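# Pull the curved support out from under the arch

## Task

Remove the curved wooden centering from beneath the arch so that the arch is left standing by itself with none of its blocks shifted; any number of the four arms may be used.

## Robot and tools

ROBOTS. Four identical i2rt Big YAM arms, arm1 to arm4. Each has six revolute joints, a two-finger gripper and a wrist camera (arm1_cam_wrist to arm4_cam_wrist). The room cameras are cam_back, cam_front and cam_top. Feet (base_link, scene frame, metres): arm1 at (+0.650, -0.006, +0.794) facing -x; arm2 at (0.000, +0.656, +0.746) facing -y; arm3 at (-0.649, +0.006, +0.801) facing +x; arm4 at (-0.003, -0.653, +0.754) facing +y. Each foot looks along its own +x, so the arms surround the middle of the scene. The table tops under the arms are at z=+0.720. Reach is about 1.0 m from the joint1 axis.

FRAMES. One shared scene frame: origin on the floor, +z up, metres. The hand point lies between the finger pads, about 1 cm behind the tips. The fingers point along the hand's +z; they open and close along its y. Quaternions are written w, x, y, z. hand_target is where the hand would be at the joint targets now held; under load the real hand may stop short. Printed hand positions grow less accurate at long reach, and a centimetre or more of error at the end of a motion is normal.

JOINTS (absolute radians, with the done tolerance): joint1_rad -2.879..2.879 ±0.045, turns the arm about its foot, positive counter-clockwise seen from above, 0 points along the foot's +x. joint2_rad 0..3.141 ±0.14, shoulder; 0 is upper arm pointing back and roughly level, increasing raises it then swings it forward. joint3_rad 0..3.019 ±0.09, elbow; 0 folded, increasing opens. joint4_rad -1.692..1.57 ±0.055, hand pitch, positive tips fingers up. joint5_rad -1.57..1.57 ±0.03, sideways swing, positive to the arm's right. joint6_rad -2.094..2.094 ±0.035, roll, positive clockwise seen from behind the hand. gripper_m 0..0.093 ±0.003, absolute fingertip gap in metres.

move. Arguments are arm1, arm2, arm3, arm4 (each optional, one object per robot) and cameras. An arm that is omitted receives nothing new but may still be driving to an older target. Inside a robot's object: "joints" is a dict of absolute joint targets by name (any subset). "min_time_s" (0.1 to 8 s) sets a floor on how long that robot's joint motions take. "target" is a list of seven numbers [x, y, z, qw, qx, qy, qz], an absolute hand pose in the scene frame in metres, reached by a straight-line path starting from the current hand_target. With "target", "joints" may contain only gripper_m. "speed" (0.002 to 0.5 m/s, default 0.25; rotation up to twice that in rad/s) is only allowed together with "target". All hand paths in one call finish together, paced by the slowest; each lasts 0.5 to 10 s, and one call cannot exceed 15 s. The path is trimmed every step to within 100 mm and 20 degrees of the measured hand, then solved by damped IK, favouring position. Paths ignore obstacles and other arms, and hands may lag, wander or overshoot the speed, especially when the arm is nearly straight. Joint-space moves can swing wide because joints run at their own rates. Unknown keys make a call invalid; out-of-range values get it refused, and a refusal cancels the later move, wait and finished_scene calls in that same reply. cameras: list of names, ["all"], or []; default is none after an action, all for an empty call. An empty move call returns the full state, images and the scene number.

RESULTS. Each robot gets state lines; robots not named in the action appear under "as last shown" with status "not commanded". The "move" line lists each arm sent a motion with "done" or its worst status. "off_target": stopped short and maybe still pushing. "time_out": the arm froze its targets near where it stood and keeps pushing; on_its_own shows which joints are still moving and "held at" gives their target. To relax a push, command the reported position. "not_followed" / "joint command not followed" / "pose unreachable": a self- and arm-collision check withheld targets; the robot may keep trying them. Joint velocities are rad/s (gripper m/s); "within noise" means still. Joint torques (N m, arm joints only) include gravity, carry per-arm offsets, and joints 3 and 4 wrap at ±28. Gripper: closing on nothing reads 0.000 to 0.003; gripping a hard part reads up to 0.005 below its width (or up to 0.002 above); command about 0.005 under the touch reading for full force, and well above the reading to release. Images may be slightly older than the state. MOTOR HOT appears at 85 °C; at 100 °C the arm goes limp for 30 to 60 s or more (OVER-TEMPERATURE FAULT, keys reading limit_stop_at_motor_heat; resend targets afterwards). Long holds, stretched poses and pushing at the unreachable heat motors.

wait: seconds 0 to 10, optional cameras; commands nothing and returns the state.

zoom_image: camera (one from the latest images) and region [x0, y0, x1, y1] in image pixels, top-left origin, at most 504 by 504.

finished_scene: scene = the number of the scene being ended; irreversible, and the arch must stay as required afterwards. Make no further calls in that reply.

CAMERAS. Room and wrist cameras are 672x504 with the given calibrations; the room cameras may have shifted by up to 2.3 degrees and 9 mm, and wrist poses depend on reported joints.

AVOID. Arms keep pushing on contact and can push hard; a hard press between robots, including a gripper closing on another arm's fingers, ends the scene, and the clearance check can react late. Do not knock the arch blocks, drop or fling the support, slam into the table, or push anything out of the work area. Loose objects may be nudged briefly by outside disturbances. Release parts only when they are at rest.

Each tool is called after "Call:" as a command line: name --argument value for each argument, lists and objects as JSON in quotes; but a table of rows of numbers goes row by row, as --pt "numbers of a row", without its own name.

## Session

Call:
move --cameras '["all"]'

Scene clock: 0.00 s.
Joint torques (N m): no reading
Motor temperatures (°C): arm1=[36 33 35 30 28 30 31] | arm2=[36 31 32 31 33 28 28] | arm3=[30 38 34 31 29 29 34] | arm4=[33 32 32 35 32 27 33]
Heat: arm1: hottest joint1_rad 36 °C; arm2: hottest joint1_rad 36 °C; arm3: hottest joint2_rad 38 °C; arm4: hottest joint4_rad 35 °C.
Joint velocities: within noise
arm1.joint_positions: joint1_rad=-0.792 joint2_rad=+0.597 joint3_rad=+1.317 joint4_rad=-1.235 joint5_rad=+0.036 joint6_rad=+0.139 gripper_m=+0.09396
arm1.joint_status: not commanded
arm1.hand: x=+0.4866 y=+0.1760 z=+1.3259 quat_wxyz=(-0.185, +0.761, -0.404, -0.473) (m; scene frame)
arm1.hand_target: x=+0.4882 y=+0.1742 z=+1.3369 quat_wxyz=(-0.188, +0.755, -0.401, -0.483) (m; scene frame)
arm1.hand_status: not commanded
arm2.joint_positions: joint1_rad=+0.031 joint2_rad=+0.603 joint3_rad=+1.457 joint4_rad=-1.387 joint5_rad=-0.263 joint6_rad=+0.761 gripper_m=+0.09396
arm2.joint_status: not commanded
arm2.hand: x=+0.0421 y=+0.4486 z=+1.3126 quat_wxyz=(-0.497, -0.768, -0.393, +0.094) (m; scene frame)
arm2.hand_target: x=+0.0421 y=+0.4516 z=+1.3209 quat_wxyz=(-0.505, -0.763, -0.391, +0.098) (m; scene frame)
arm2.hand_status: not commanded
arm3.joint_positions: joint1_rad=+0.554 joint2_rad=+0.643 joint3_rad=+1.438 joint4_rad=-1.241 joint5_rad=+0.294 joint6_rad=+0.554 gripper_m=+0.09396
arm3.joint_status: not commanded
arm3.hand: x=-0.4138 y=+0.1037 z=+1.3791 quat_wxyz=(-0.507, -0.061, -0.841, -0.178) (m; scene frame)
arm3.hand_target: x=-0.4167 y=+0.1018 z=+1.3926 quat_wxyz=(-0.517, -0.063, -0.833, -0.186) (m; scene frame)
arm3.hand_status: not commanded
arm4.joint_positions: joint1_rad=-0.454 joint2_rad=+0.631 joint3_rad=+1.450 joint4_rad=-1.565 joint5_rad=-0.075 joint6_rad=-0.150 gripper_m=+0.09396
arm4.joint_status: not commanded
arm4.hand: x=+0.0668 y=-0.4724 z=+1.2759 quat_wxyz=(-0.346, +0.552, -0.728, -0.214) (m; scene frame)
arm4.hand_target: x=+0.0658 y=-0.4742 z=+1.2836 quat_wxyz=(-0.354, +0.550, -0.724, -0.218) (m; scene frame)
arm4.hand_status: not commanded
pictures: arm1_cam_wrist, arm2_cam_wrist, arm3_cam_wrist, arm4_cam_wrist, cam_back, cam_front, cam_top
camera_calibration:
arm1_cam_wrist: T_world_to_cam=[[0.797319, 0.596147, -0.0942867, -0.368986], [0.509163, -0.748247, -0.4253, 0.451023], [-0.324091, 0.291093, -0.900128, 1.42768], [0, 0, 0, 1]] pos_world=[0.527254, 0.141859, 1.44212]
arm2_cam_wrist: T_world_to_cam=[[-0.701394, 0.201794, -0.683612, 0.835716], [0.409312, 0.899214, -0.154522, -0.212758], [0.583532, -0.388191, -0.713301, 1.21205], [0, 0, 0, 1]] pos_world=[-0.0340186, 0.493179, 1.40298]
arm3_cam_wrist: T_world_to_cam=[[0.0879263, -0.924112, -0.371868, 0.64589], [-0.911985, 0.0754847, -0.403218, 0.172778], [0.400689, 0.374592, -0.83614, 1.40781], [0, 0, 0, 1]] pos_world=[-0.463312, 0.0564809, 1.48697]
arm4_cam_wrist: T_world_to_cam=[[0.951578, -0.295641, 0.084239, -0.312856], [-0.273853, -0.939752, -0.204623, -0.161551], [0.139659, 0.171646, -0.975209, 1.44366], [0, 0, 0, 1]] pos_world=[0.0518457, -0.492109, 1.40116]

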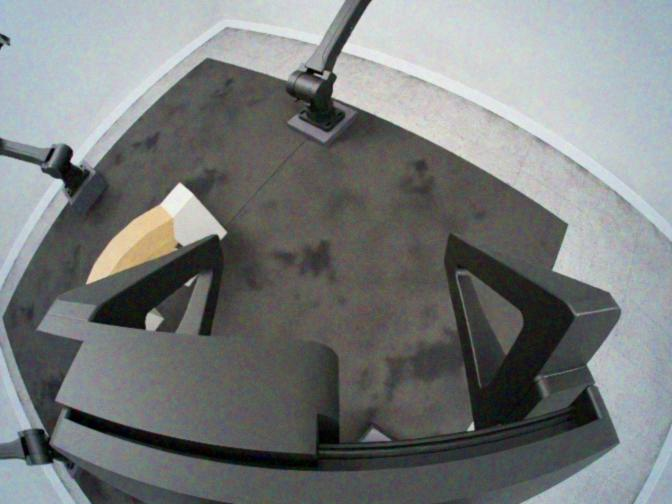

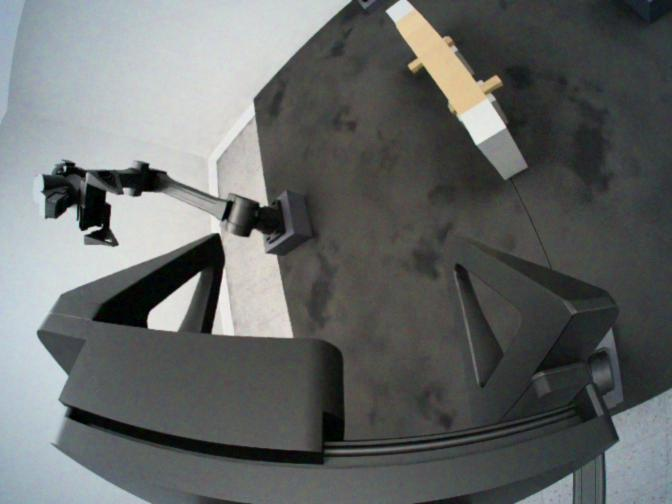

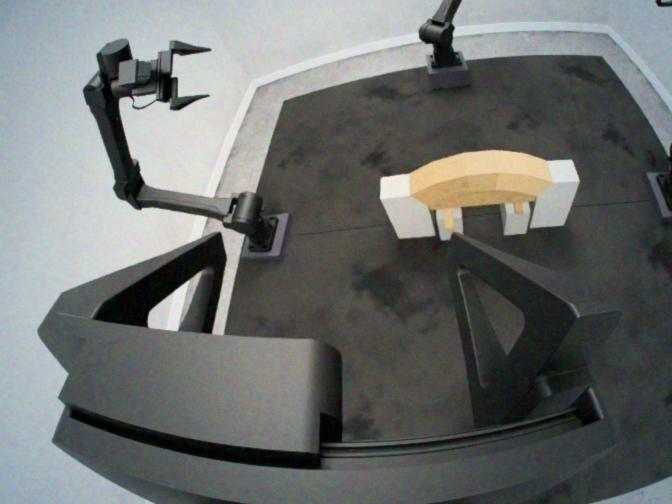

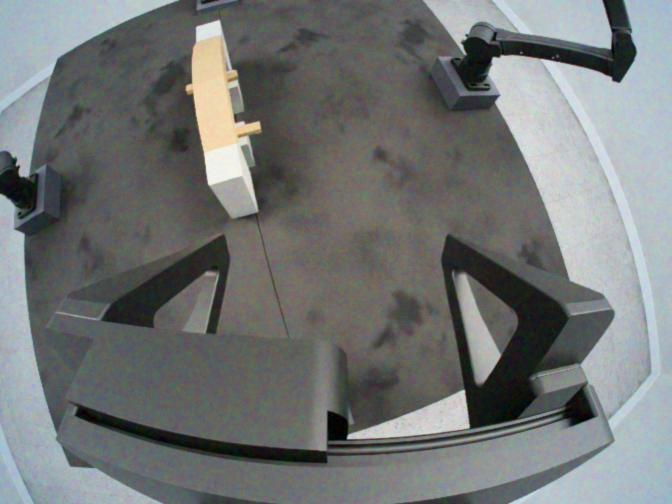

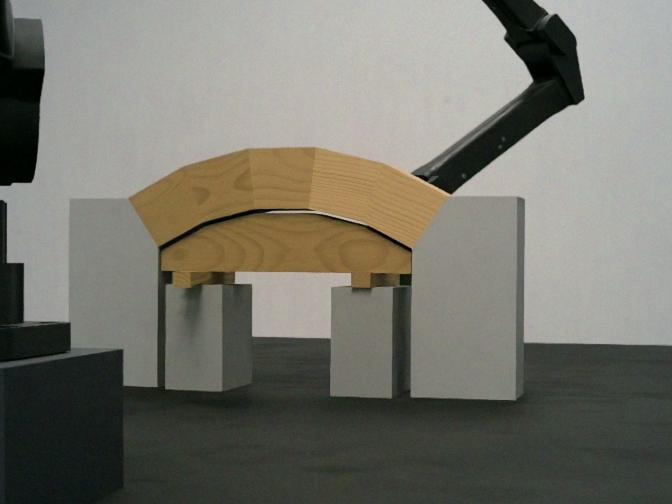

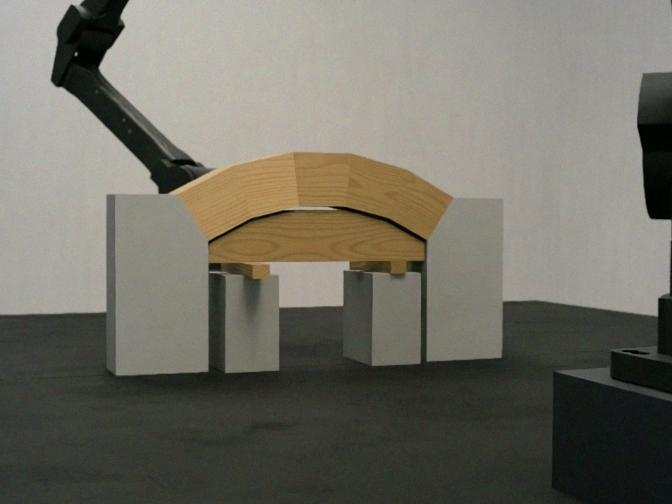

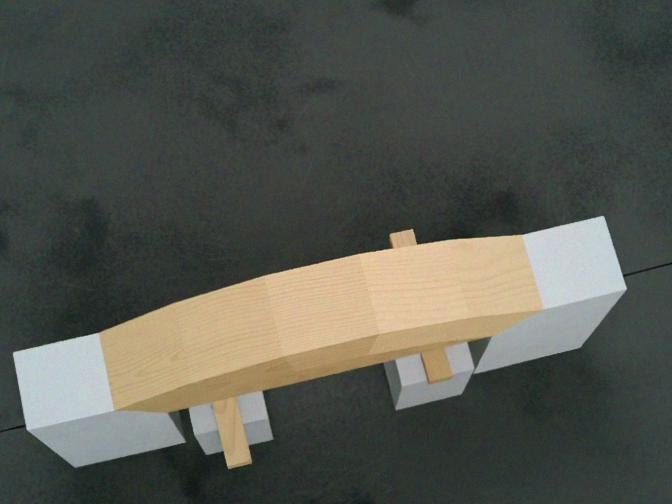

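Call:
move --arm3 '{"target":[-0.22,0.085,0.90,0.707,0.0106,0.707,-0.0106],"speed":0.25,"joints":{"gripper_m":0.045}}' --arm1 '{"target":[0.25,-0.095,0.90,0.0106,-0.707,0.0106,0.707],"speed":0.25,"joints":{"gripper_m":0.045}}'

Call:
move --arm3 '{"target":[-0.125,0.079,0.830,0.707,0.0106,0.707,-0.0106],"speed":0.15}' --arm1 '{"target":[0.08,-0.091,0.842,0.0106,-0.707,0.0106,0.707],"speed":0.15}' --cameras '["cam_top","arm1_cam_wrist","arm3_cam_wrist"]'

Scene clock: 5.67 s.
Joint torques (N m): arm1=[-0.03 -5.19 2.36 3.55 -0.11 -0.17] | arm2=[0.97 3.66 9.37 2.37 -0.02 -0.07] | arm3=[-1.03 -6.95 3.62 2.17 -0.02 -0.05] | arm4=[-0.73 4.19 8.77 2.14 0.02 0]
Motor temperatures (°C): arm1=[36 33 36 30 28 30 31] | arm2=[36 31 33 31 33 28 28] | arm3=[30 38 35 31 29 29 34] | arm4=[33 32 32 35 32 27 33]
Heat: arm1: hottest joint1_rad 36 °C; arm2: hottest joint1_rad 36 °C; arm3: hottest joint2_rad 38 °C; arm4: hottest joint4_rad 35 °C.
move: arm1 done; arm3 done
Joint velocities: within noise
arm1.joint_positions: joint1_rad=+0.410 joint2_rad=+1.749 joint3_rad=+0.202 joint4_rad=+1.520 joint5_rad=+0.425 joint6_rad=+0.023 gripper_m=+0.04509
arm1.joint_status: all done
arm1.hand: x=+0.2553 y=-0.0895 z=+0.8981 quat_wxyz=(-0.013, +0.714, -0.016, -0.700) (m; scene frame)
arm1.hand_target: x=+0.2502 y=-0.0949 z=+0.8999 quat_wxyz=(-0.011, +0.707, -0.011, -0.707) (m; scene frame)
arm1.hand_status: done (0.008 m and 1.3 deg from the pose sent, 0.557 m and 57.1 deg at the start)
arm2, arm4: as last shown
arm3.joint_positions: joint1_rad=+0.292 joint2_rad=+1.792 joint3_rad=+0.262 joint4_rad=+1.513 joint5_rad=+0.354 joint6_rad=+0.014 gripper_m=+0.04509
arm3.joint_status: all done
arm3.hand: x=-0.2275 y=+0.0866 z=+0.8967 quat_wxyz=(-0.699, -0.009, -0.715, +0.008) (m; scene frame)
arm3.hand_target: x=-0.2202 y=+0.0848 z=+0.9001 quat_wxyz=(-0.707, -0.011, -0.707, +0.011) (m; scene frame)
arm3.hand_status: done (0.008 m and 1.4 deg from the pose sent, 0.517 m and 35.7 deg at the start)
pictures: none

Scene clock: 7.53 s.
Joint torques (N m): arm1=[-1.85 -11.11 3.92 1.54 -0.1 -0.24] | arm2=[1.2 3.55 9.36 2.3 -0.03 -0.06] | arm3=[-0.97 -11.11 3.17 2.21 -0.02 0] | arm4=[-1.08 4.01 8.54 2.1 -0.03 0.03]
Motor temperatures (°C): arm1=[36 33 36 30 28 30 31] | arm2=[36 31 33 31 33 28 28] | arm3=[30 38 35 31 29 29 34] | arm4=[33 32 32 35 32 27 33]
Heat: arm1: hottest joint1_rad 36 °C; arm2: hottest joint1_rad 36 °C; arm3: hottest joint2_rad 38 °C; arm4: hottest joint4_rad 35 °C.
move: arm1 off_target; arm3 done
Joint velocities: within noise
arm1.joint_positions: joint1_rad=+0.261 joint2_rad=+2.067 joint3_rad=+0.663 joint4_rad=+1.419 joint5_rad=+0.256 joint6_rad=+0.022 gripper_m=+0.04509
arm1.joint_status: not commanded
arm1.hand: x=+0.0884 y=-0.0959 z=+0.8536 quat_wxyz=(-0.001, +0.701, -0.013, -0.714) (m; scene frame)
arm1.hand_target: x=+0.0807 y=-0.0909 z=+0.8421 quat_wxyz=(-0.011, +0.707, -0.011, -0.707) (m; scene frame)
arm1.hand_status: off_target (0.015 m and 1.5 deg from the pose sent, 0.184 m and 1.3 deg at the start)
arm2, arm4: as last shown
arm3.joint_positions: joint1_rad=+0.193 joint2_rad=+2.112 joint3_rad=+0.553 joint4_rad=+1.536 joint5_rad=+0.256 joint6_rad=+0.014 gripper_m=+0.04509
arm3.joint_status: not commanded
arm3.hand: x=-0.1307 y=+0.0822 z=+0.8290 quat_wxyz=(-0.696, -0.009, -0.717, +0.008) (m; scene frame)
arm3.hand_target: x=-0.1250 y=+0.0790 z=+0.8303 quat_wxyz=(-0.704, -0.011, -0.710, +0.011) (m; scene frame)
arm3.hand_status: done (0.007 m and 1.7 deg from the pose sent, 0.122 m and 1.4 deg at the start; a joint's target at an end of its range on 49 of 56 steps)
pictures: arm1_cam_wrist, arm3_cam_wrist, cam_top
camera_calibration:
arm1_cam_wrist: T_world_to_cam=[[0.0337598, 0.999287, -0.0168856, 0.106119], [0.565347, -0.0330265, -0.824192, 0.653557], [-0.824162, 0.0182783, -0.566059, 0.685563], [0, 0, 0, 1]] pos_world=[0.191946, -0.0969896, 0.928518]
arm3_cam_wrist: T_world_to_cam=[[-0.0110374, -0.999918, -0.00643615, 0.0869646], [-0.632699, 0.0119678, -0.774305, 0.560156], [0.774319, -0.00447414, -0.632779, 0.753972], [0, 0, 0, 1]] pos_world=[-0.228445, 0.083627, 0.911389]

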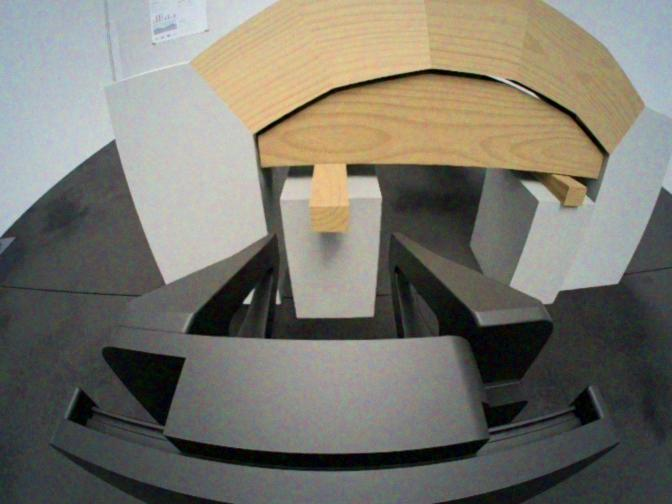

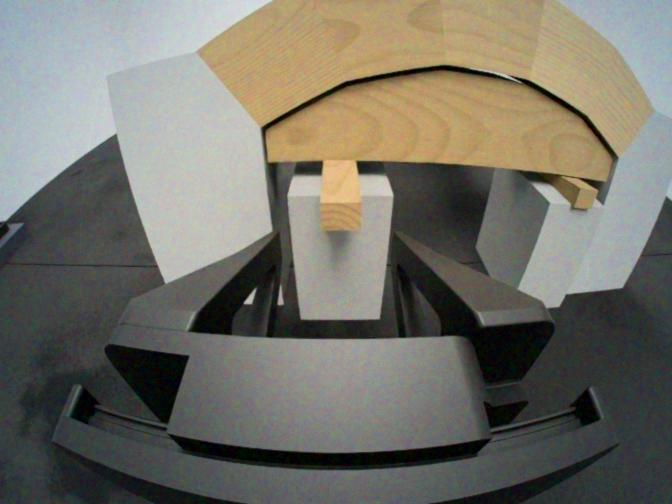

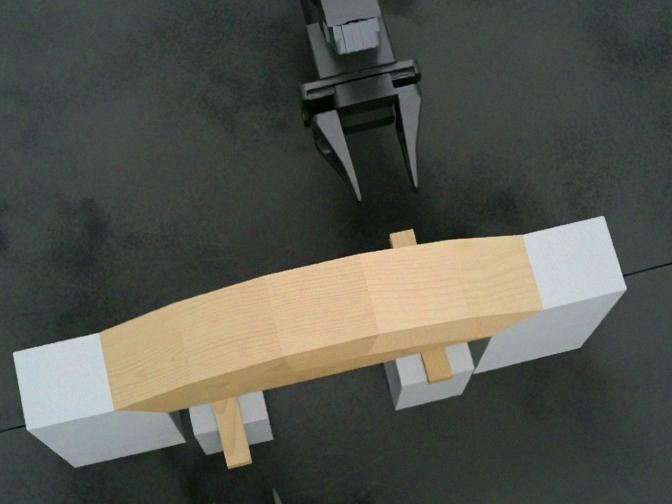

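Call:
move --arm3 '{"target":[-0.087,0.0772,0.822,0.707,0.0106,0.707,-0.0106],"speed":0.07}' --arm1 '{"target":[0.029,-0.0922,0.837,0.0106,-0.707,0.0106,0.707],"speed":0.07}' --cameras '["cam_top","arm1_cam_wrist","arm3_cam_wrist"]'

Scene clock: 9.53 s.
Joint torques (N m): arm1=[-1.61 -12.57 4.82 1.66 -0.12 -0.24] | arm2=[1.08 3.6 9.32 2.29 0 -0.07] | arm3=[-1.14 -12.04 4.07 1.02 -0.03 -0.02] | arm4=[-0.97 4.07 8.58 2.1 0.01 0.01]
Motor temperatures (°C): arm1=[36 34 36 30 28 30 31] | arm2=[36 31 33 31 32 28 28] | arm3=[30 38 35 31 29 29 34] | arm4=[33 32 32 35 32 27 33]
Heat: arm1: hottest joint1_rad 36 °C; arm2: hottest joint1_rad 36 °C; arm3: hottest joint2_rad 38 °C; arm4: hottest joint4_rad 35 °C.
move: arm1 off_target; arm3 done
Joint velocities: within noise
arm1.joint_positions: joint1_rad=+0.240 joint2_rad=+2.115 joint3_rad=+0.804 joint4_rad=+1.324 joint5_rad=+0.234 joint6_rad=+0.022 gripper_m=+0.04509
arm1.joint_status: not commanded
arm1.hand: x=+0.0388 y=-0.0980 z=+0.8491 quat_wxyz=(-0.001, +0.701, -0.013, -0.713) (m; scene frame)
arm1.hand_target: x=+0.0298 y=-0.0920 z=+0.8372 quat_wxyz=(-0.011, +0.707, -0.011, -0.707) (m; scene frame)
arm1.hand_status: off_target (0.017 m and 1.4 deg from the pose sent, 0.062 m and 1.5 deg at the start)
arm2, arm4: as last shown
arm3.joint_positions: joint1_rad=+0.167 joint2_rad=+2.152 joint3_rad=+0.657 joint4_rad=+1.509 joint5_rad=+0.229 joint6_rad=+0.014 gripper_m=+0.04509
arm3.joint_status: not commanded
arm3.hand: x=-0.0937 y=+0.0811 z=+0.8284 quat_wxyz=(-0.709, -0.012, -0.705, +0.005) (m; scene frame)
arm3.hand_target: x=-0.0873 y=+0.0773 z=+0.8222 quat_wxyz=(-0.707, -0.011, -0.707, +0.011) (m; scene frame)
arm3.hand_status: done (0.010 m and 0.8 deg from the pose sent, 0.045 m and 1.8 deg at the start)
pictures: arm1_cam_wrist, arm3_cam_wrist, cam_top
camera_calibration:
arm1_cam_wrist: T_world_to_cam=[[0.0334163, 0.999312, -0.0161142, 0.109159], [0.566782, -0.0322278, -0.823237, 0.676957], [-0.82319, 0.0183764, -0.567468, 0.643326], [0, 0, 0, 1]] pos_world=[0.142245, -0.099089, 0.924122]
arm3_cam_wrist: T_world_to_cam=[[-0.009333, -0.999845, -0.0149011, 0.0933946], [-0.60438, 0.0175122, -0.796504, 0.60374], [0.796642, 0.00157216, -0.60445, 0.70309], [0, 0, 0, 1]] pos_world=[-0.194351, 0.081702, 0.907256]

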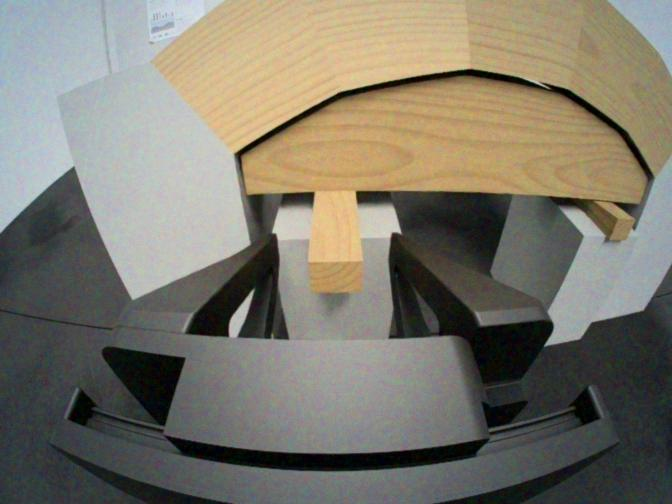

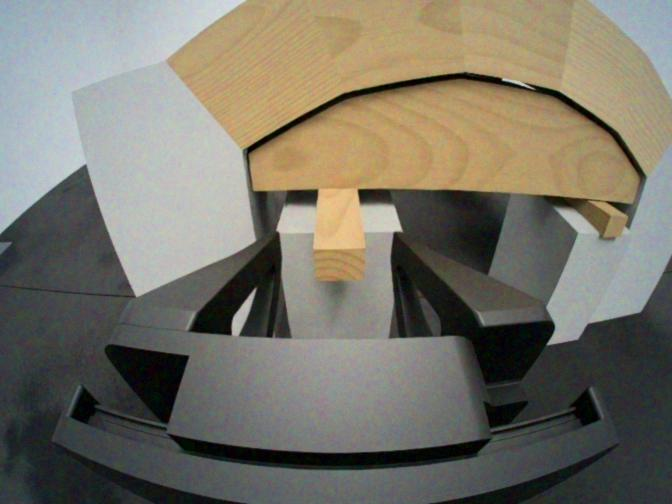

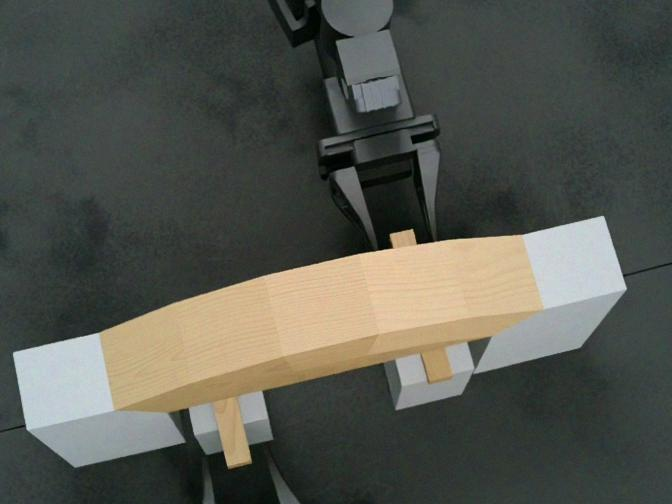

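Call:
move --arm3 '{"joints":{"gripper_m":0.011}}' --arm1 '{"joints":{"gripper_m":0.011}}'

Call:
move --arm3 '{"target":[-0.13,0.0785,0.822,0.707,0.0106,0.707,-0.0106],"speed":0.04}' --arm1 '{"target":[0.068,-0.0935,0.837,0.0106,-0.707,0.0106,0.707],"speed":0.04}' --cameras '["cam_top","cam_front"]'

Scene clock: 10.40 s.
Joint torques (N m): arm1=[-1.49 -12.57 4.88 1.65 -0.11 -0.15] | arm2=[1.2 3.78 9.31 2.29 -0.02 -0.03] | arm3=[-0.97 -12.04 4.08 1.02 -0.03 0.03] | arm4=[-0.91 3.96 8.58 2.11 0.03 0.05]
Motor temperatures (°C): arm1=[36 34 36 30 28 30 31] | arm2=[36 31 33 31 32 28 28] | arm3=[30 38 35 31 29 29 34] | arm4=[33 32 32 35 32 27 33]
Heat: arm1: hottest joint1_rad 36 °C; arm2: hottest joint1_rad 36 °C; arm3: hottest joint2_rad 38 °C; arm4: hottest joint4_rad 35 °C.
move: arm1 off_target; arm3 off_target
Joint velocities: within noise
arm1.joint_positions: joint1_rad=+0.240 joint2_rad=+2.115 joint3_rad=+0.804 joint4_rad=+1.323 joint5_rad=+0.234 joint6_rad=+0.018 gripper_m=+0.01752
arm1.joint_status: gripper_m off_target (ended at +0.01755, target +0.01100)
arm1.hand: x=+0.0388 y=-0.0980 z=+0.8490 quat_wxyz=(-0.003, +0.701, -0.011, -0.713) (m; scene frame)
arm1.hand_target: x=+0.0299 y=-0.0921 z=+0.8371 quat_wxyz=(-0.010, +0.707, -0.011, -0.707) (m; scene frame)
arm1.hand_status: not commanded
arm2, arm4: as last shown
arm3.joint_positions: joint1_rad=+0.167 joint2_rad=+2.152 joint3_rad=+0.657 joint4_rad=+1.509 joint5_rad=+0.229 joint6_rad=+0.012 gripper_m=+0.01741
arm3.joint_status: gripper_m off_target (ended at +0.01744, target +0.01100)
arm3.hand: x=-0.0936 y=+0.0809 z=+0.8284 quat_wxyz=(-0.709, -0.011, -0.705, +0.006) (m; scene frame)
arm3.hand_target: x=-0.0872 y=+0.0771 z=+0.8222 quat_wxyz=(-0.707, -0.011, -0.707, +0.011) (m; scene frame)
arm3.hand_status: not commanded
pictures: none

Scene clock: 12.00 s.
Joint torques (N m): arm1=[0.15 -14.04 1.14 2.5 0.14 -0.18] | arm2=[1.08 3.72 9.33 2.26 -0.02 -0.06] | arm3=[0.67 -13.27 0.17 1.26 0.28 0.08] | arm4=[-1.14 4.01 8.57 2.14 -0.04 0.04]
Motor temperatures (°C): arm1=[36 34 36 30 28 30 32] | arm2=[36 31 33 31 32 28 28] | arm3=[30 38 35 31 29 29 34] | arm4=[33 32 32 35 32 27 33]
Heat: arm1: hottest joint1_rad 36 °C; arm2: hottest joint1_rad 36 °C; arm3: hottest joint2_rad 38 °C; arm4: hottest joint4_rad 35 °C.
move: arm1 off_target; arm3 done
Joint velocities: within noise
arm1.joint_positions: joint1_rad=+0.240 joint2_rad=+2.115 joint3_rad=+0.744 joint4_rad=+1.385 joint5_rad=+0.248 joint6_rad=+0.017 gripper_m=+0.01752
arm1.joint_status: not commanded
arm1.hand: x=+0.0604 y=-0.0908 z=+0.8442 quat_wxyz=(-0.008, +0.701, -0.016, -0.713) (m; scene frame)
arm1.hand_target: x=+0.0680 y=-0.0934 z=+0.8369 quat_wxyz=(-0.011, +0.707, -0.010, -0.707) (m; scene frame)
arm1.hand_status: off_target (0.011 m and 1.3 deg from the pose sent, 0.032 m and 1.3 deg at the start)
arm2, arm4: as last shown
arm3.joint_positions: joint1_rad=+0.174 joint2_rad=+2.145 joint3_rad=+0.577 joint4_rad=+1.559 joint5_rad=+0.252 joint6_rad=+0.011 gripper_m=+0.01741
arm3.joint_status: not commanded
arm3.hand: x=-0.1236 y=+0.0744 z=+0.8235 quat_wxyz=(-0.701, -0.015, -0.713, +0.013) (m; scene frame)
arm3.hand_target: x=-0.1295 y=+0.0784 z=+0.8224 quat_wxyz=(-0.697, -0.012, -0.717, +0.011) (m; scene frame)
arm3.hand_status: done (0.008 m and 1.1 deg from the pose sent, 0.037 m and 0.7 deg at the start; a joint's target at an end of its range on 30 of 48 steps)
pictures: cam_front, cam_top

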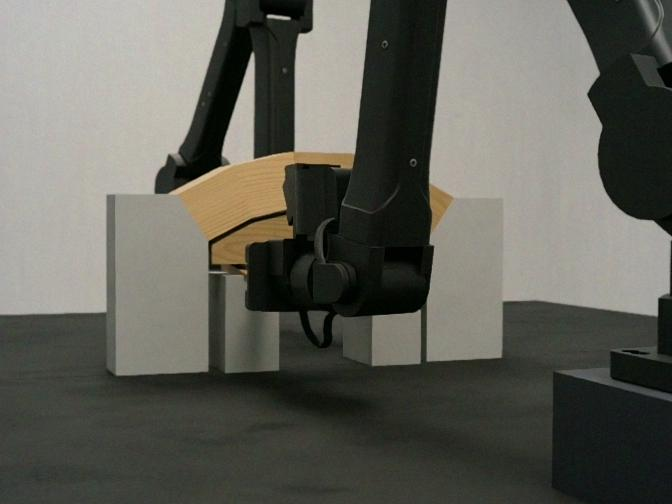

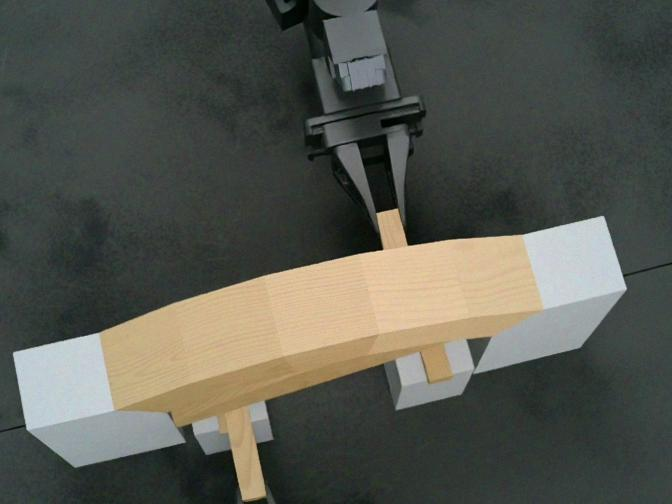

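Call:
move --arm3 '{"target":[-0.175,0.080,0.822,0.707,0.0106,0.707,-0.0106],"speed":0.04}' --arm1 '{"target":[0.108,-0.0945,0.837,0.0106,-0.707,0.0106,0.707],"speed":0.04}' --cameras '["cam_top","cam_back","cam_front"]'

Scene clock: 13.93 s.
Joint torques (N m): arm1=[0.67 -13.27 0.61 2.63 0.11 -0.18] | arm2=[1.14 3.9 9.33 2.32 -0.02 -0.05] | arm3=[0.5 -11.99 0.47 1.26 0.29 0.19] | arm4=[-1.14 4.07 8.53 1.99 0 -0.02]
Motor temperatures (°C): arm1=[36 34 36 30 28 30 32] | arm2=[36 31 33 31 32 28 28] | arm3=[30 38 35 31 29 29 34] | arm4=[33 32 33 35 32 27 33]
Heat: arm1: hottest joint1_rad 36 °C; arm2: hottest joint1_rad 36 °C; arm3: hottest joint2_rad 38 °C; arm4: hottest joint4_rad 35 °C.
move: arm1 done; arm3 off_target
Joint velocities: within noise
arm1.joint_positions: joint1_rad=+0.259 joint2_rad=+2.104 joint3_rad=+0.636 joint4_rad=+1.471 joint5_rad=+0.275 joint6_rad=+0.017 gripper_m=+0.01752
arm1.joint_status: not commanded
arm1.hand: x=+0.1012 y=-0.0884 z=+0.8382 quat_wxyz=(-0.011, +0.705, -0.018, -0.709) (m; scene frame)
arm1.hand_target: x=+0.1078 y=-0.0943 z=+0.8371 quat_wxyz=(-0.011, +0.707, -0.011, -0.707) (m; scene frame)
arm1.hand_status: done (0.009 m and 0.9 deg from the pose sent, 0.048 m and 1.3 deg at the start)
arm2, arm4: as last shown
arm3.joint_positions: joint1_rad=+0.215 joint2_rad=+2.090 joint3_rad=+0.440 joint4_rad=+1.559 joint5_rad=+0.298 joint6_rad=+0.023 gripper_m=+0.01741
arm3.joint_status: not commanded
arm3.hand: x=-0.1733 y=+0.0758 z=+0.8196 quat_wxyz=(-0.673, -0.013, -0.740, +0.019) (m; scene frame)
arm3.hand_target: x=-0.1745 y=+0.0802 z=+0.8225 quat_wxyz=(-0.674, -0.014, -0.738, +0.013) (m; scene frame)
arm3.hand_status: off_target (0.005 m and 5.5 deg from the pose sent, 0.052 m and 1.1 deg at the start; a joint's target at an end of its range on 52 of 52 steps)
pictures: cam_back, cam_front, cam_top

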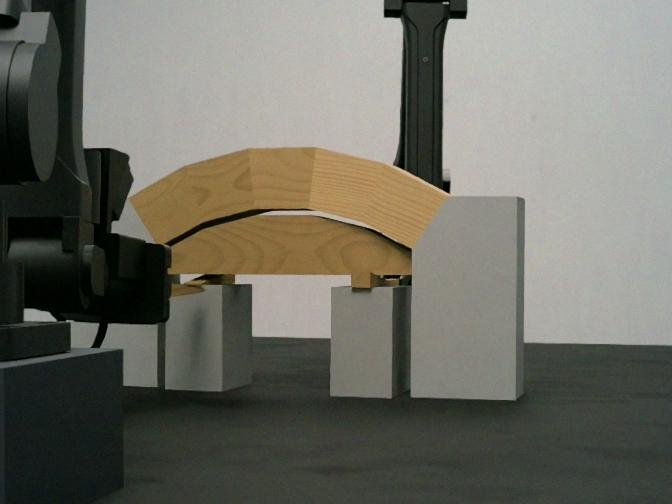

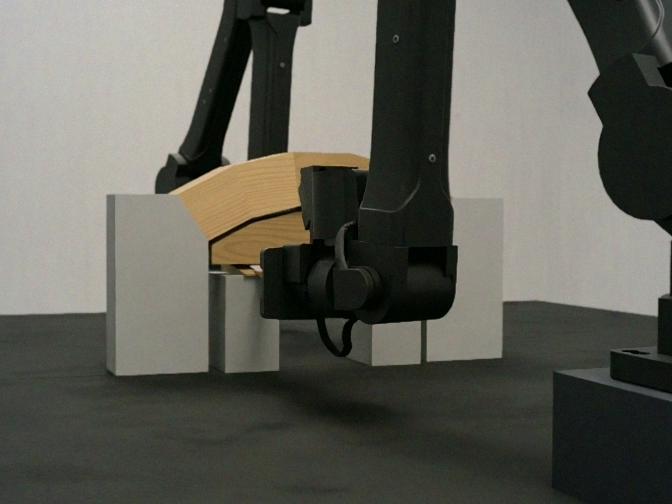

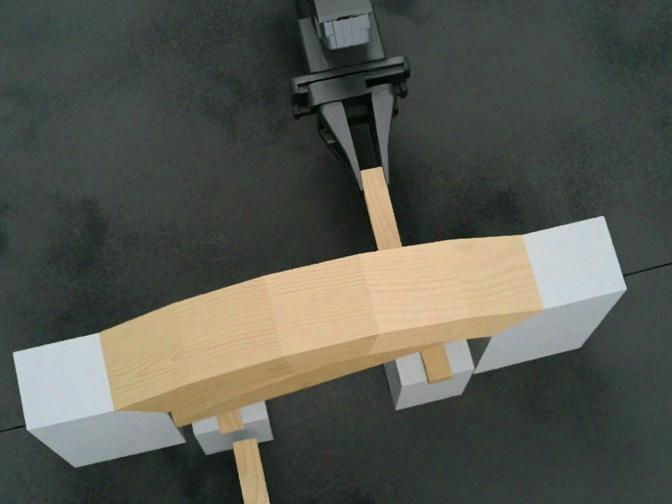

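Call:
move --arm3 '{"target":[-0.25,0.10,0.835,0.672,0.0106,0.74,-0.0106],"speed":0.15}' --arm1 '{"target":[0.150,-0.0955,0.837,0.0106,-0.707,0.0106,0.707],"speed":0.04}' --cameras '["cam_top","cam_back"]'

Scene clock: 15.83 s.
Joint torques (N m): arm1=[0.56 -12.51 0.35 3.58 0.13 -0.17] | arm2=[1.14 3.6 9.35 2.26 -0.01 -0.05] | arm3=[-0.03 -10.93 -0.58 1.22 0.31 0.22] | arm4=[-0.97 3.9 8.58 2.14 -0.02 0.05]
Motor temperatures (°C): arm1=[36 34 36 30 28 30 32] | arm2=[36 31 33 31 32 28 28] | arm3=[30 38 35 31 29 29 34] | arm4=[33 32 33 35 32 27 33]
Heat: arm1: hottest joint1_rad 36 °C; arm2: hottest joint1_rad 36 °C; arm3: hottest joint2_rad 38 °C; arm4: hottest joint4_rad 35 °C.
move: arm1 off_target; arm3 off_target
Joint velocities: within noise
arm1.joint_positions: joint1_rad=+0.293 joint2_rad=+2.103 joint3_rad=+0.520 joint4_rad=+1.550 joint5_rad=+0.309 joint6_rad=+0.017 gripper_m=+0.01752
arm1.joint_status: not commanded
arm1.hand: x=+0.1468 y=-0.0895 z=+0.8280 quat_wxyz=(-0.015, +0.716, -0.014, -0.698) (m; scene frame)
arm1.hand_target: x=+0.1500 y=-0.0953 z=+0.8368 quat_wxyz=(-0.011, +0.707, -0.011, -0.707) (m; scene frame)
arm1.hand_status: off_target (0.011 m and 1.6 deg from the pose sent, 0.049 m and 0.9 deg at the start)
arm2, arm4: as last shown
arm3.joint_positions: joint1_rad=+0.370 joint2_rad=+1.992 joint3_rad=+0.257 joint4_rad=+1.559 joint5_rad=+0.449 joint6_rad=+0.065 gripper_m=+0.01741
arm3.joint_status: not commanded
arm3.hand: x=-0.2484 y=+0.0967 z=+0.8284 quat_wxyz=(-0.646, -0.011, -0.763, +0.021) (m; scene frame)
arm3.hand_target: x=-0.2497 y=+0.1002 z=+0.8353 quat_wxyz=(-0.651, -0.014, -0.759, +0.014) (m; scene frame)
arm3.hand_status: off_target (0.008 m and 4.2 deg from the pose sent, 0.082 m and 1.0 deg at the start; a joint's target at an end of its range on 51 of 51 steps)
pictures: cam_back, cam_top

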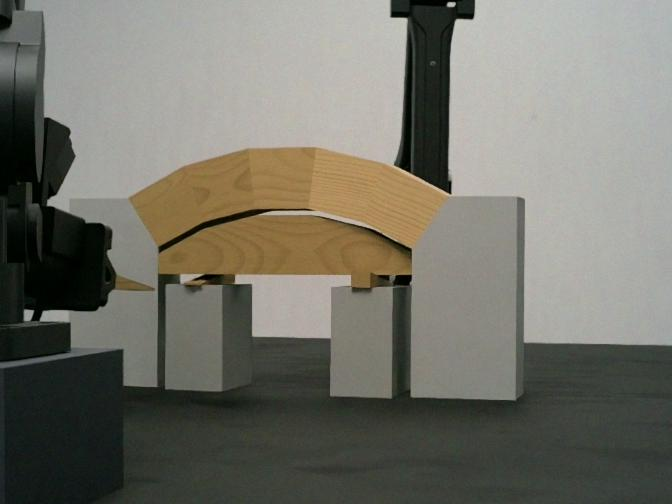

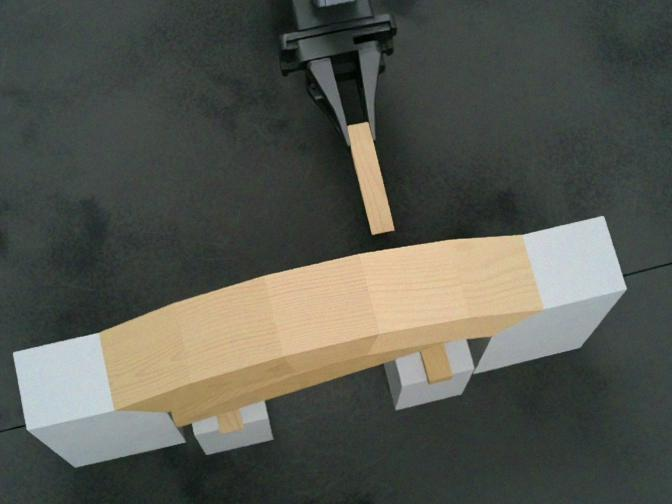

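Call:
move --arm3 '{"target":[-0.30,0.25,0.80,0.4767,-0.26,0.825,0.15],"speed":0.25}' --arm1 '{"target":[0.30,-0.25,0.82,-0.150,-0.826,-0.259,0.477],"speed":0.25}'

Call:
move --arm3 '{"target":[-0.30,0.25,0.762,0.4767,-0.26,0.825,0.15],"speed":0.06}' --arm1 '{"target":[0.30,-0.25,0.769,-0.150,-0.826,-0.259,0.477],"speed":0.06}' --cameras '["arm1_cam_wrist","arm3_cam_wrist"]'

Scene clock: 18.57 s.
Joint torques (N m): arm1=[0.56 -8.59 3.56 1.63 -0.11 -0.16] | arm2=[1.38 3.66 9.36 2.28 -0.01 -0.08] | arm3=[0.62 -9.99 5.26 0.99 -0.03 -0.03] | arm4=[-1.03 4.07 8.58 2.09 0.03 0.03]
Motor temperatures (°C): arm1=[36 34 36 30 28 30 32] | arm2=[36 31 33 31 32 28 28] | arm3=[30 38 35 31 29 29 35] | arm4=[33 32 33 35 32 27 33]
Heat: arm1: hottest joint1_rad 36 °C; arm2: hottest joint1_rad 36 °C; arm3: hottest joint2_rad 38 °C; arm4: hottest joint4_rad 35 °C.
move: arm1 done; arm3 off_target
Joint velocities: within noise
arm1.joint_positions: joint1_rad=+0.617 joint2_rad=+1.576 joint3_rad=+0.320 joint4_rad=+0.725 joint5_rad=-0.005 joint6_rad=+0.014 gripper_m=+0.01752
arm1.joint_status: not commanded
arm1.hand: x=+0.2989 y=-0.2429 z=+0.8136 quat_wxyz=(+0.146, +0.831, +0.251, -0.474) (m; scene frame)
arm1.hand_target: x=+0.3000 y=-0.2499 z=+0.8199 quat_wxyz=(+0.150, +0.826, +0.259, -0.477) (m; scene frame)
arm1.hand_status: done (0.010 m and 1.3 deg from the pose sent, 0.222 m and 46.5 deg at the start)
arm2.joint_positions: joint1_rad=+0.031 joint2_rad=+0.603 joint3_rad=+1.457 joint4_rad=-1.387 joint5_rad=-0.263 joint6_rad=+0.761 gripper_m=+0.09396
arm2.joint_status: not commanded
arm2.hand: x=+0.0421 y=+0.4486 z=+1.3126 quat_wxyz=(-0.497, -0.768, -0.393, +0.094) (m; scene frame)
arm2.hand_target: x=+0.0421 y=+0.4516 z=+1.3209 quat_wxyz=(-0.505, -0.763, -0.391, +0.098) (m; scene frame)
arm2.hand_status: not commanded
arm3.joint_positions: joint1_rad=+0.564 joint2_rad=+1.703 joint3_rad=+0.292 joint4_rad=+0.861 joint5_rad=+0.005 joint6_rad=+0.011 gripper_m=+0.01741
arm3.joint_status: not commanded
arm3.hand: x=-0.3094 y=+0.2378 z=+0.7871 quat_wxyz=(-0.462, +0.254, -0.837, -0.144) (m; scene frame)
arm3.hand_target: x=-0.3004 y=+0.2498 z=+0.8003 quat_wxyz=(-0.477, +0.260, -0.826, -0.150) (m; scene frame)
arm3.hand_status: off_target (0.020 m and 2.4 deg from the pose sent, 0.164 m and 42.4 deg at the start)
arm4.joint_positions: joint1_rad=-0.454 joint2_rad=+0.631 joint3_rad=+1.450 joint4_rad=-1.565 joint5_rad=-0.075 joint6_rad=-0.150 gripper_m=+0.09396
arm4.joint_status: not commanded
arm4.hand: x=+0.0668 y=-0.4724 z=+1.2759 quat_wxyz=(-0.346, +0.552, -0.728, -0.214) (m; scene frame)
arm4.hand_target: x=+0.0658 y=-0.4742 z=+1.2836 quat_wxyz=(-0.354, +0.550, -0.724, -0.218) (m; scene frame)
arm4.hand_status: not commanded
pictures: none

Scene clock: 20.13 s.
Joint torques (N m): arm1=[0.56 -6.18 2.28 3.14 -0.07 -0.15] | arm2=[1.2 3.78 9.37 2.26 -0.03 -0.05] | arm3=[0.67 -7.59 3.07 2.04 -0.02 -0.02] | arm4=[-1.32 4.01 8.55 2.17 0 0.01]
Motor temperatures (°C): arm1=[36 34 36 30 28 30 32] | arm2=[36 31 34 31 32 28 28] | arm3=[30 38 35 31 29 29 35] | arm4=[33 32 33 35 32 27 33]
Heat: arm1: hottest joint1_rad 36 °C; arm2: hottest joint1_rad 36 °C; arm3: hottest joint2_rad 38 °C; arm4: hottest joint4_rad 35 °C.
move: arm1 done; arm3 done
Joint velocities: within noise
arm1.joint_positions: joint1_rad=+0.618 joint2_rad=+1.796 joint3_rad=+0.320 joint4_rad=+0.953 joint5_rad=-0.005 joint6_rad=+0.014 gripper_m=+0.01752
arm1.joint_status: not commanded
arm1.hand: x=+0.2994 y=-0.2429 z=+0.7736 quat_wxyz=(+0.147, +0.829, +0.251, -0.477) (m; scene frame)
arm1.hand_target: x=+0.3002 y=-0.2498 z=+0.7691 quat_wxyz=(+0.150, +0.826, +0.259, -0.477) (m; scene frame)
arm1.hand_status: done (0.008 m and 1.1 deg from the pose sent, 0.045 m and 1.2 deg at the start)
arm2, arm4: as last shown
arm3.joint_positions: joint1_rad=+0.564 joint2_rad=+1.871 joint3_rad=+0.316 joint4_rad=+1.023 joint5_rad=+0.005 joint6_rad=+0.011 gripper_m=+0.01741
arm3.joint_status: not commanded
arm3.hand: x=-0.3038 y=+0.2417 z=+0.7614 quat_wxyz=(-0.470, +0.253, -0.833, -0.146) (m; scene frame)
arm3.hand_target: x=-0.3003 y=+0.2499 z=+0.7620 quat_wxyz=(-0.477, +0.260, -0.826, -0.150) (m; scene frame)
arm3.hand_status: done (0.009 m and 1.5 deg from the pose sent, 0.029 m and 2.4 deg at the start)
pictures: arm1_cam_wrist, arm3_cam_wrist
camera_calibration:
arm1_cam_wrist: T_world_to_cam=[[-0.546658, 0.837352, 0.0026678, 0.363876], [0.761915, 0.498726, -0.413229, 0.215867], [-0.347348, -0.223862, -0.910623, 0.881901], [0, 0, 0, 1]] pos_world=[0.34077, -0.214927, 0.891311]
arm3_cam_wrist: T_world_to_cam=[[0.566384, -0.823966, -0.017032, 0.384962], [-0.770583, -0.522134, -0.365484, 0.172269], [0.292253, 0.220129, -0.930662, 0.871945], [0, 0, 0, 1]] pos_world=[-0.340118, 0.215203, 0.881004]

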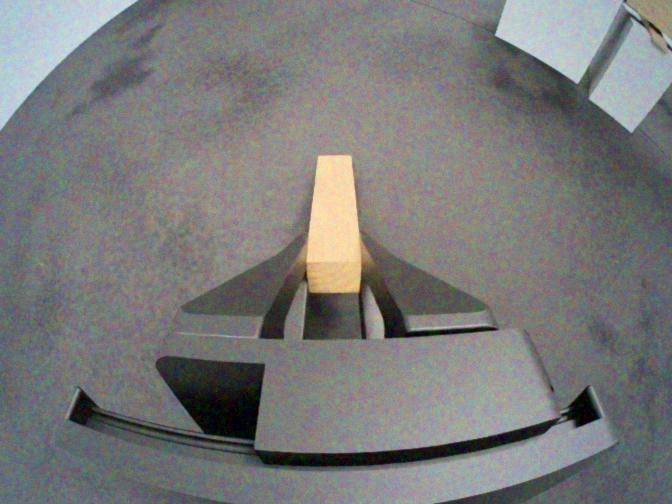

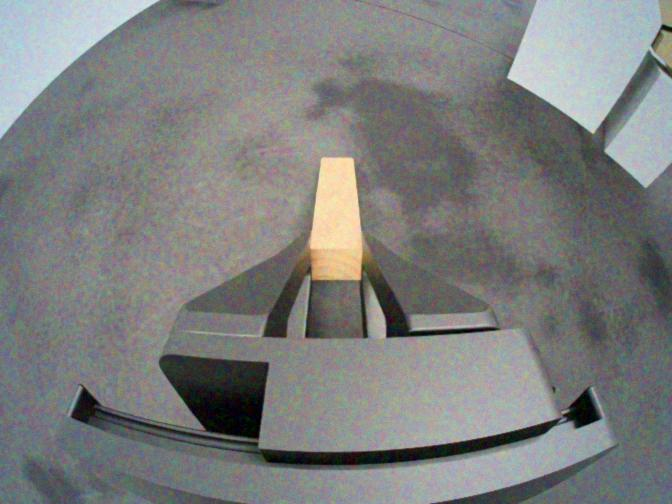

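Call:
move --arm3 '{"joints":{"gripper_m":0.045}}' --arm1 '{"joints":{"gripper_m":0.045}}'

Call:
move --arm3 '{"target":[-0.26,0.22,0.87,0.4767,-0.26,0.825,0.15],"speed":0.25}' --arm1 '{"target":[0.27,-0.22,0.89,-0.150,-0.826,-0.259,0.477],"speed":0.25}'

Call:
move --arm3 '{"target":[-0.19,0.004,0.86,0.508,0.508,0.492,0.492],"speed":0.3,"joints":{"gripper_m":0.09}}' --arm1 '{"target":[0.10,-0.024,0.865,0.0106,-0.707,0.0106,0.707],"speed":0.3,"joints":{"gripper_m":0.0}}' --cameras '["cam_top","arm1_cam_wrist","arm3_cam_wrist"]'

Scene clock: 21.17 s.
Joint torques (N m): arm1=[0.62 -6.65 2.26 3.08 -0.07 -0.15] | arm2=[1.32 3.72 9.36 2.28 -0.02 -0.04] | arm3=[0.44 -7.77 3.06 2.06 -0.03 -0.02] | arm4=[-1.03 4.13 8.58 2.07 -0.04 0.03]
Motor temperatures (°C): arm1=[36 34 36 30 28 30 32] | arm2=[36 31 34 31 32 28 28] | arm3=[30 38 35 31 29 29 35] | arm4=[33 32 33 35 32 27 33]
Heat: arm1: hottest joint1_rad 36 °C; arm2: hottest joint1_rad 36 °C; arm3: hottest joint2_rad 38 °C; arm4: hottest joint4_rad 35 °C.
move: arm1 done; arm3 done
Joint velocities: within noise
arm1.joint_positions: joint1_rad=+0.619 joint2_rad=+1.802 joint3_rad=+0.320 joint4_rad=+0.953 joint5_rad=-0.005 joint6_rad=+0.014 gripper_m=+0.04486
arm1.joint_status: all done
arm1.hand: x=+0.3001 y=-0.2426 z=+0.7715 quat_wxyz=(+0.146, +0.830, +0.251, -0.475) (m; scene frame)
arm1.hand_target: x=+0.3002 y=-0.2499 z=+0.7691 quat_wxyz=(+0.150, +0.826, +0.259, -0.477) (m; scene frame)
arm1.hand_status: not commanded
arm2, arm4: as last shown
arm3.joint_positions: joint1_rad=+0.564 joint2_rad=+1.872 joint3_rad=+0.316 joint4_rad=+1.023 joint5_rad=+0.005 joint6_rad=+0.011 gripper_m=+0.04487
arm3.joint_status: all done
arm3.hand: x=-0.3040 y=+0.2415 z=+0.7608 quat_wxyz=(-0.469, +0.253, -0.833, -0.146) (m; scene frame)
arm3.hand_target: x=-0.3002 y=+0.2499 z=+0.7620 quat_wxyz=(-0.477, +0.260, -0.826, -0.150) (m; scene frame)
arm3.hand_status: not commanded
pictures: none

Scene clock: 22.70 s.
Joint torques (N m): arm1=[-1.38 -6.07 8.46 1.54 -0.18 -0.25] | arm2=[1.2 3.84 9.39 2.36 0 -0.05] | arm3=[-0.97 -8.12 10.09 0.92 -0.08 -0.05] | arm4=[-0.97 4.01 8.65 2.14 0 0]
Motor temperatures (°C): arm1=[36 34 36 30 28 30 32] | arm2=[36 31 34 31 32 28 28] | arm3=[30 38 35 31 29 29 35] | arm4=[33 32 33 35 32 27 33]
Heat: arm1: hottest joint1_rad 36 °C; arm2: hottest joint1_rad 36 °C; arm3: hottest joint2_rad 38 °C; arm4: hottest joint4_rad 35 °C.
move: arm1 off_target; arm3 off_target
Joint velocities: within noise
arm1.joint_positions: joint1_rad=+0.495 joint2_rad=+1.281 joint3_rad=+0.358 joint4_rad=+0.360 joint5_rad=-0.133 joint6_rad=-0.055 gripper_m=+0.04493
arm1.joint_status: not commanded
arm1.hand: x=+0.2888 y=-0.2159 z=+0.8701 quat_wxyz=(+0.152, +0.836, +0.260, -0.460) (m; scene frame)
arm1.hand_target: x=+0.2710 y=-0.2194 z=+0.8905 quat_wxyz=(+0.150, +0.826, +0.259, -0.477) (m; scene frame)
arm1.hand_status: off_target (0.028 m and 2.3 deg from the pose sent, 0.124 m and 1.1 deg at the start)
arm2, arm4: as last shown
arm3.joint_positions: joint1_rad=+0.420 joint2_rad=+1.397 joint3_rad=+0.353 joint4_rad=+0.480 joint5_rad=-0.137 joint6_rad=-0.070 gripper_m=+0.04494
arm3.joint_status: not commanded
arm3.hand: x=-0.2793 y=+0.2147 z=+0.8501 quat_wxyz=(-0.457, +0.261, -0.837, -0.150) (m; scene frame)
arm3.hand_target: x=-0.2610 y=+0.2195 z=+0.8705 quat_wxyz=(-0.477, +0.260, -0.826, -0.150) (m; scene frame)
arm3.hand_status: off_target (0.028 m and 2.7 deg from the pose sent, 0.120 m and 1.5 deg at the start)
pictures: none

Scene clock: 26.87 s.
Joint torques (N m): arm1=[-1.38 -9.93 3.9 3.58 0.11 0.04] | arm2=[1.14 3.66 9.37 2.3 -0.02 -0.06] | arm3=[-0.79 -8.35 2.59 2.24 0.29 0.05] | arm4=[-1.03 3.96 8.58 2.21 -0.01 0.06]
Motor temperatures (°C): arm1=[36 34 36 30 28 30 32] | arm2=[36 31 34 31 32 28 28] | arm3=[30 38 35 31 29 29 34] | arm4=[33 32 33 35 32 27 33]
Heat: arm1: hottest joint1_rad 36 °C; arm2: hottest joint1_rad 36 °C; arm3: hottest joint2_rad 38 °C; arm4: hottest joint4_rad 35 °C.
move: arm1 done; arm3 off_target
Joint velocities: within noise
arm1.joint_positions: joint1_rad=+0.098 joint2_rad=+1.973 joint3_rad=+0.567 joint4_rad=+1.377 joint5_rad=+0.087 joint6_rad=-0.003 gripper_m=+0.00012
arm1.joint_status: all done
arm1.hand: x=+0.1083 y=-0.0304 z=+0.8647 quat_wxyz=(-0.010, +0.716, +0.000, -0.698) (m; scene frame)
arm1.hand_target: x=+0.1004 y=-0.0239 z=+0.8650 quat_wxyz=(-0.011, +0.707, -0.011, -0.707) (m; scene frame)
arm1.hand_status: done (0.010 m and 1.8 deg from the pose sent, 0.269 m and 48.6 deg at the start)
arm2, arm4: as last shown
arm3.joint_positions: joint1_rad=-0.019 joint2_rad=+1.934 joint3_rad=+0.328 joint4_rad=+1.536 joint5_rad=+0.042 joint6_rad=+1.569 gripper_m=+0.08992
arm3.joint_status: all done
arm3.hand: x=-0.1951 y=+0.0074 z=+0.8587 quat_wxyz=(-0.488, -0.522, -0.516, -0.472) (m; scene frame)
arm3.hand_target: x=-0.1899 y=+0.0041 z=+0.8605 quat_wxyz=(-0.493, -0.522, -0.506, -0.477) (m; scene frame)
arm3.hand_status: off_target (0.006 m and 4.5 deg from the pose sent, 0.229 m and 108.4 deg at the start; a joint's target at an end of its range on 63 of 125 steps)
pictures: arm1_cam_wrist, arm3_cam_wrist, cam_top
camera_calibration:
arm1_cam_wrist: T_world_to_cam=[[0.0287828, 0.999479, 0.0146294, 0.0134653], [0.600473, -0.00558817, -0.799625, 0.629378], [-0.799127, 0.0318, -0.600321, 0.734347], [0, 0, 0, 1]] pos_world=[0.208524, -0.0332934, 0.943914]
arm3_cam_wrist: T_world_to_cam=[[-0.0639915, -0.0051656, -0.997937, 0.845376], [-0.590418, 0.806394, 0.0336857, -0.148081], [0.804557, 0.591356, -0.0546523, 0.327288], [0, 0, 0, 1]] pos_world=[-0.296655, -0.0697645, 0.866507]

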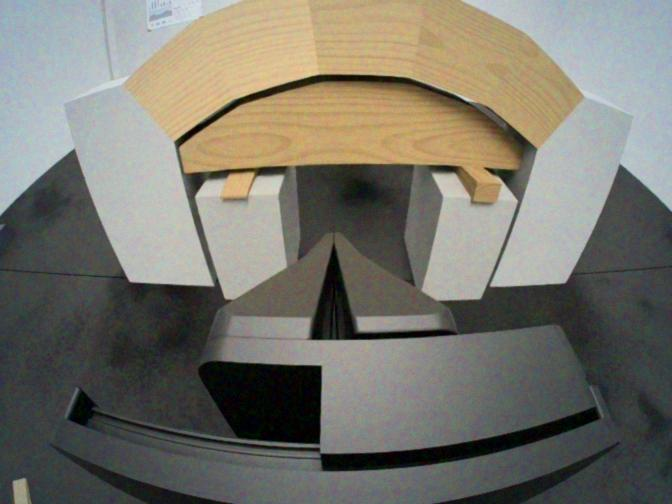

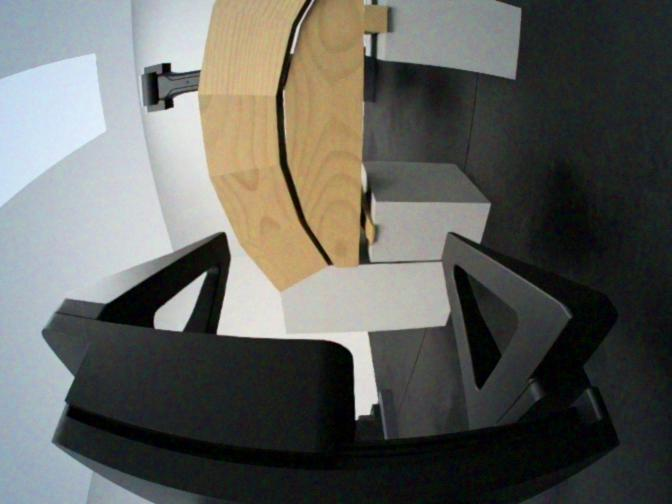

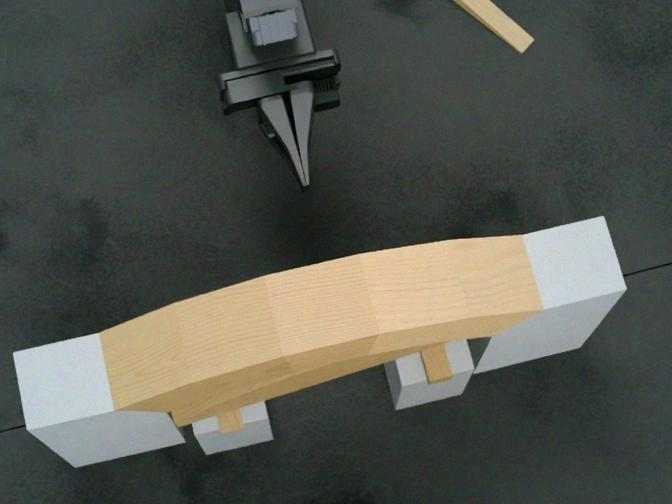

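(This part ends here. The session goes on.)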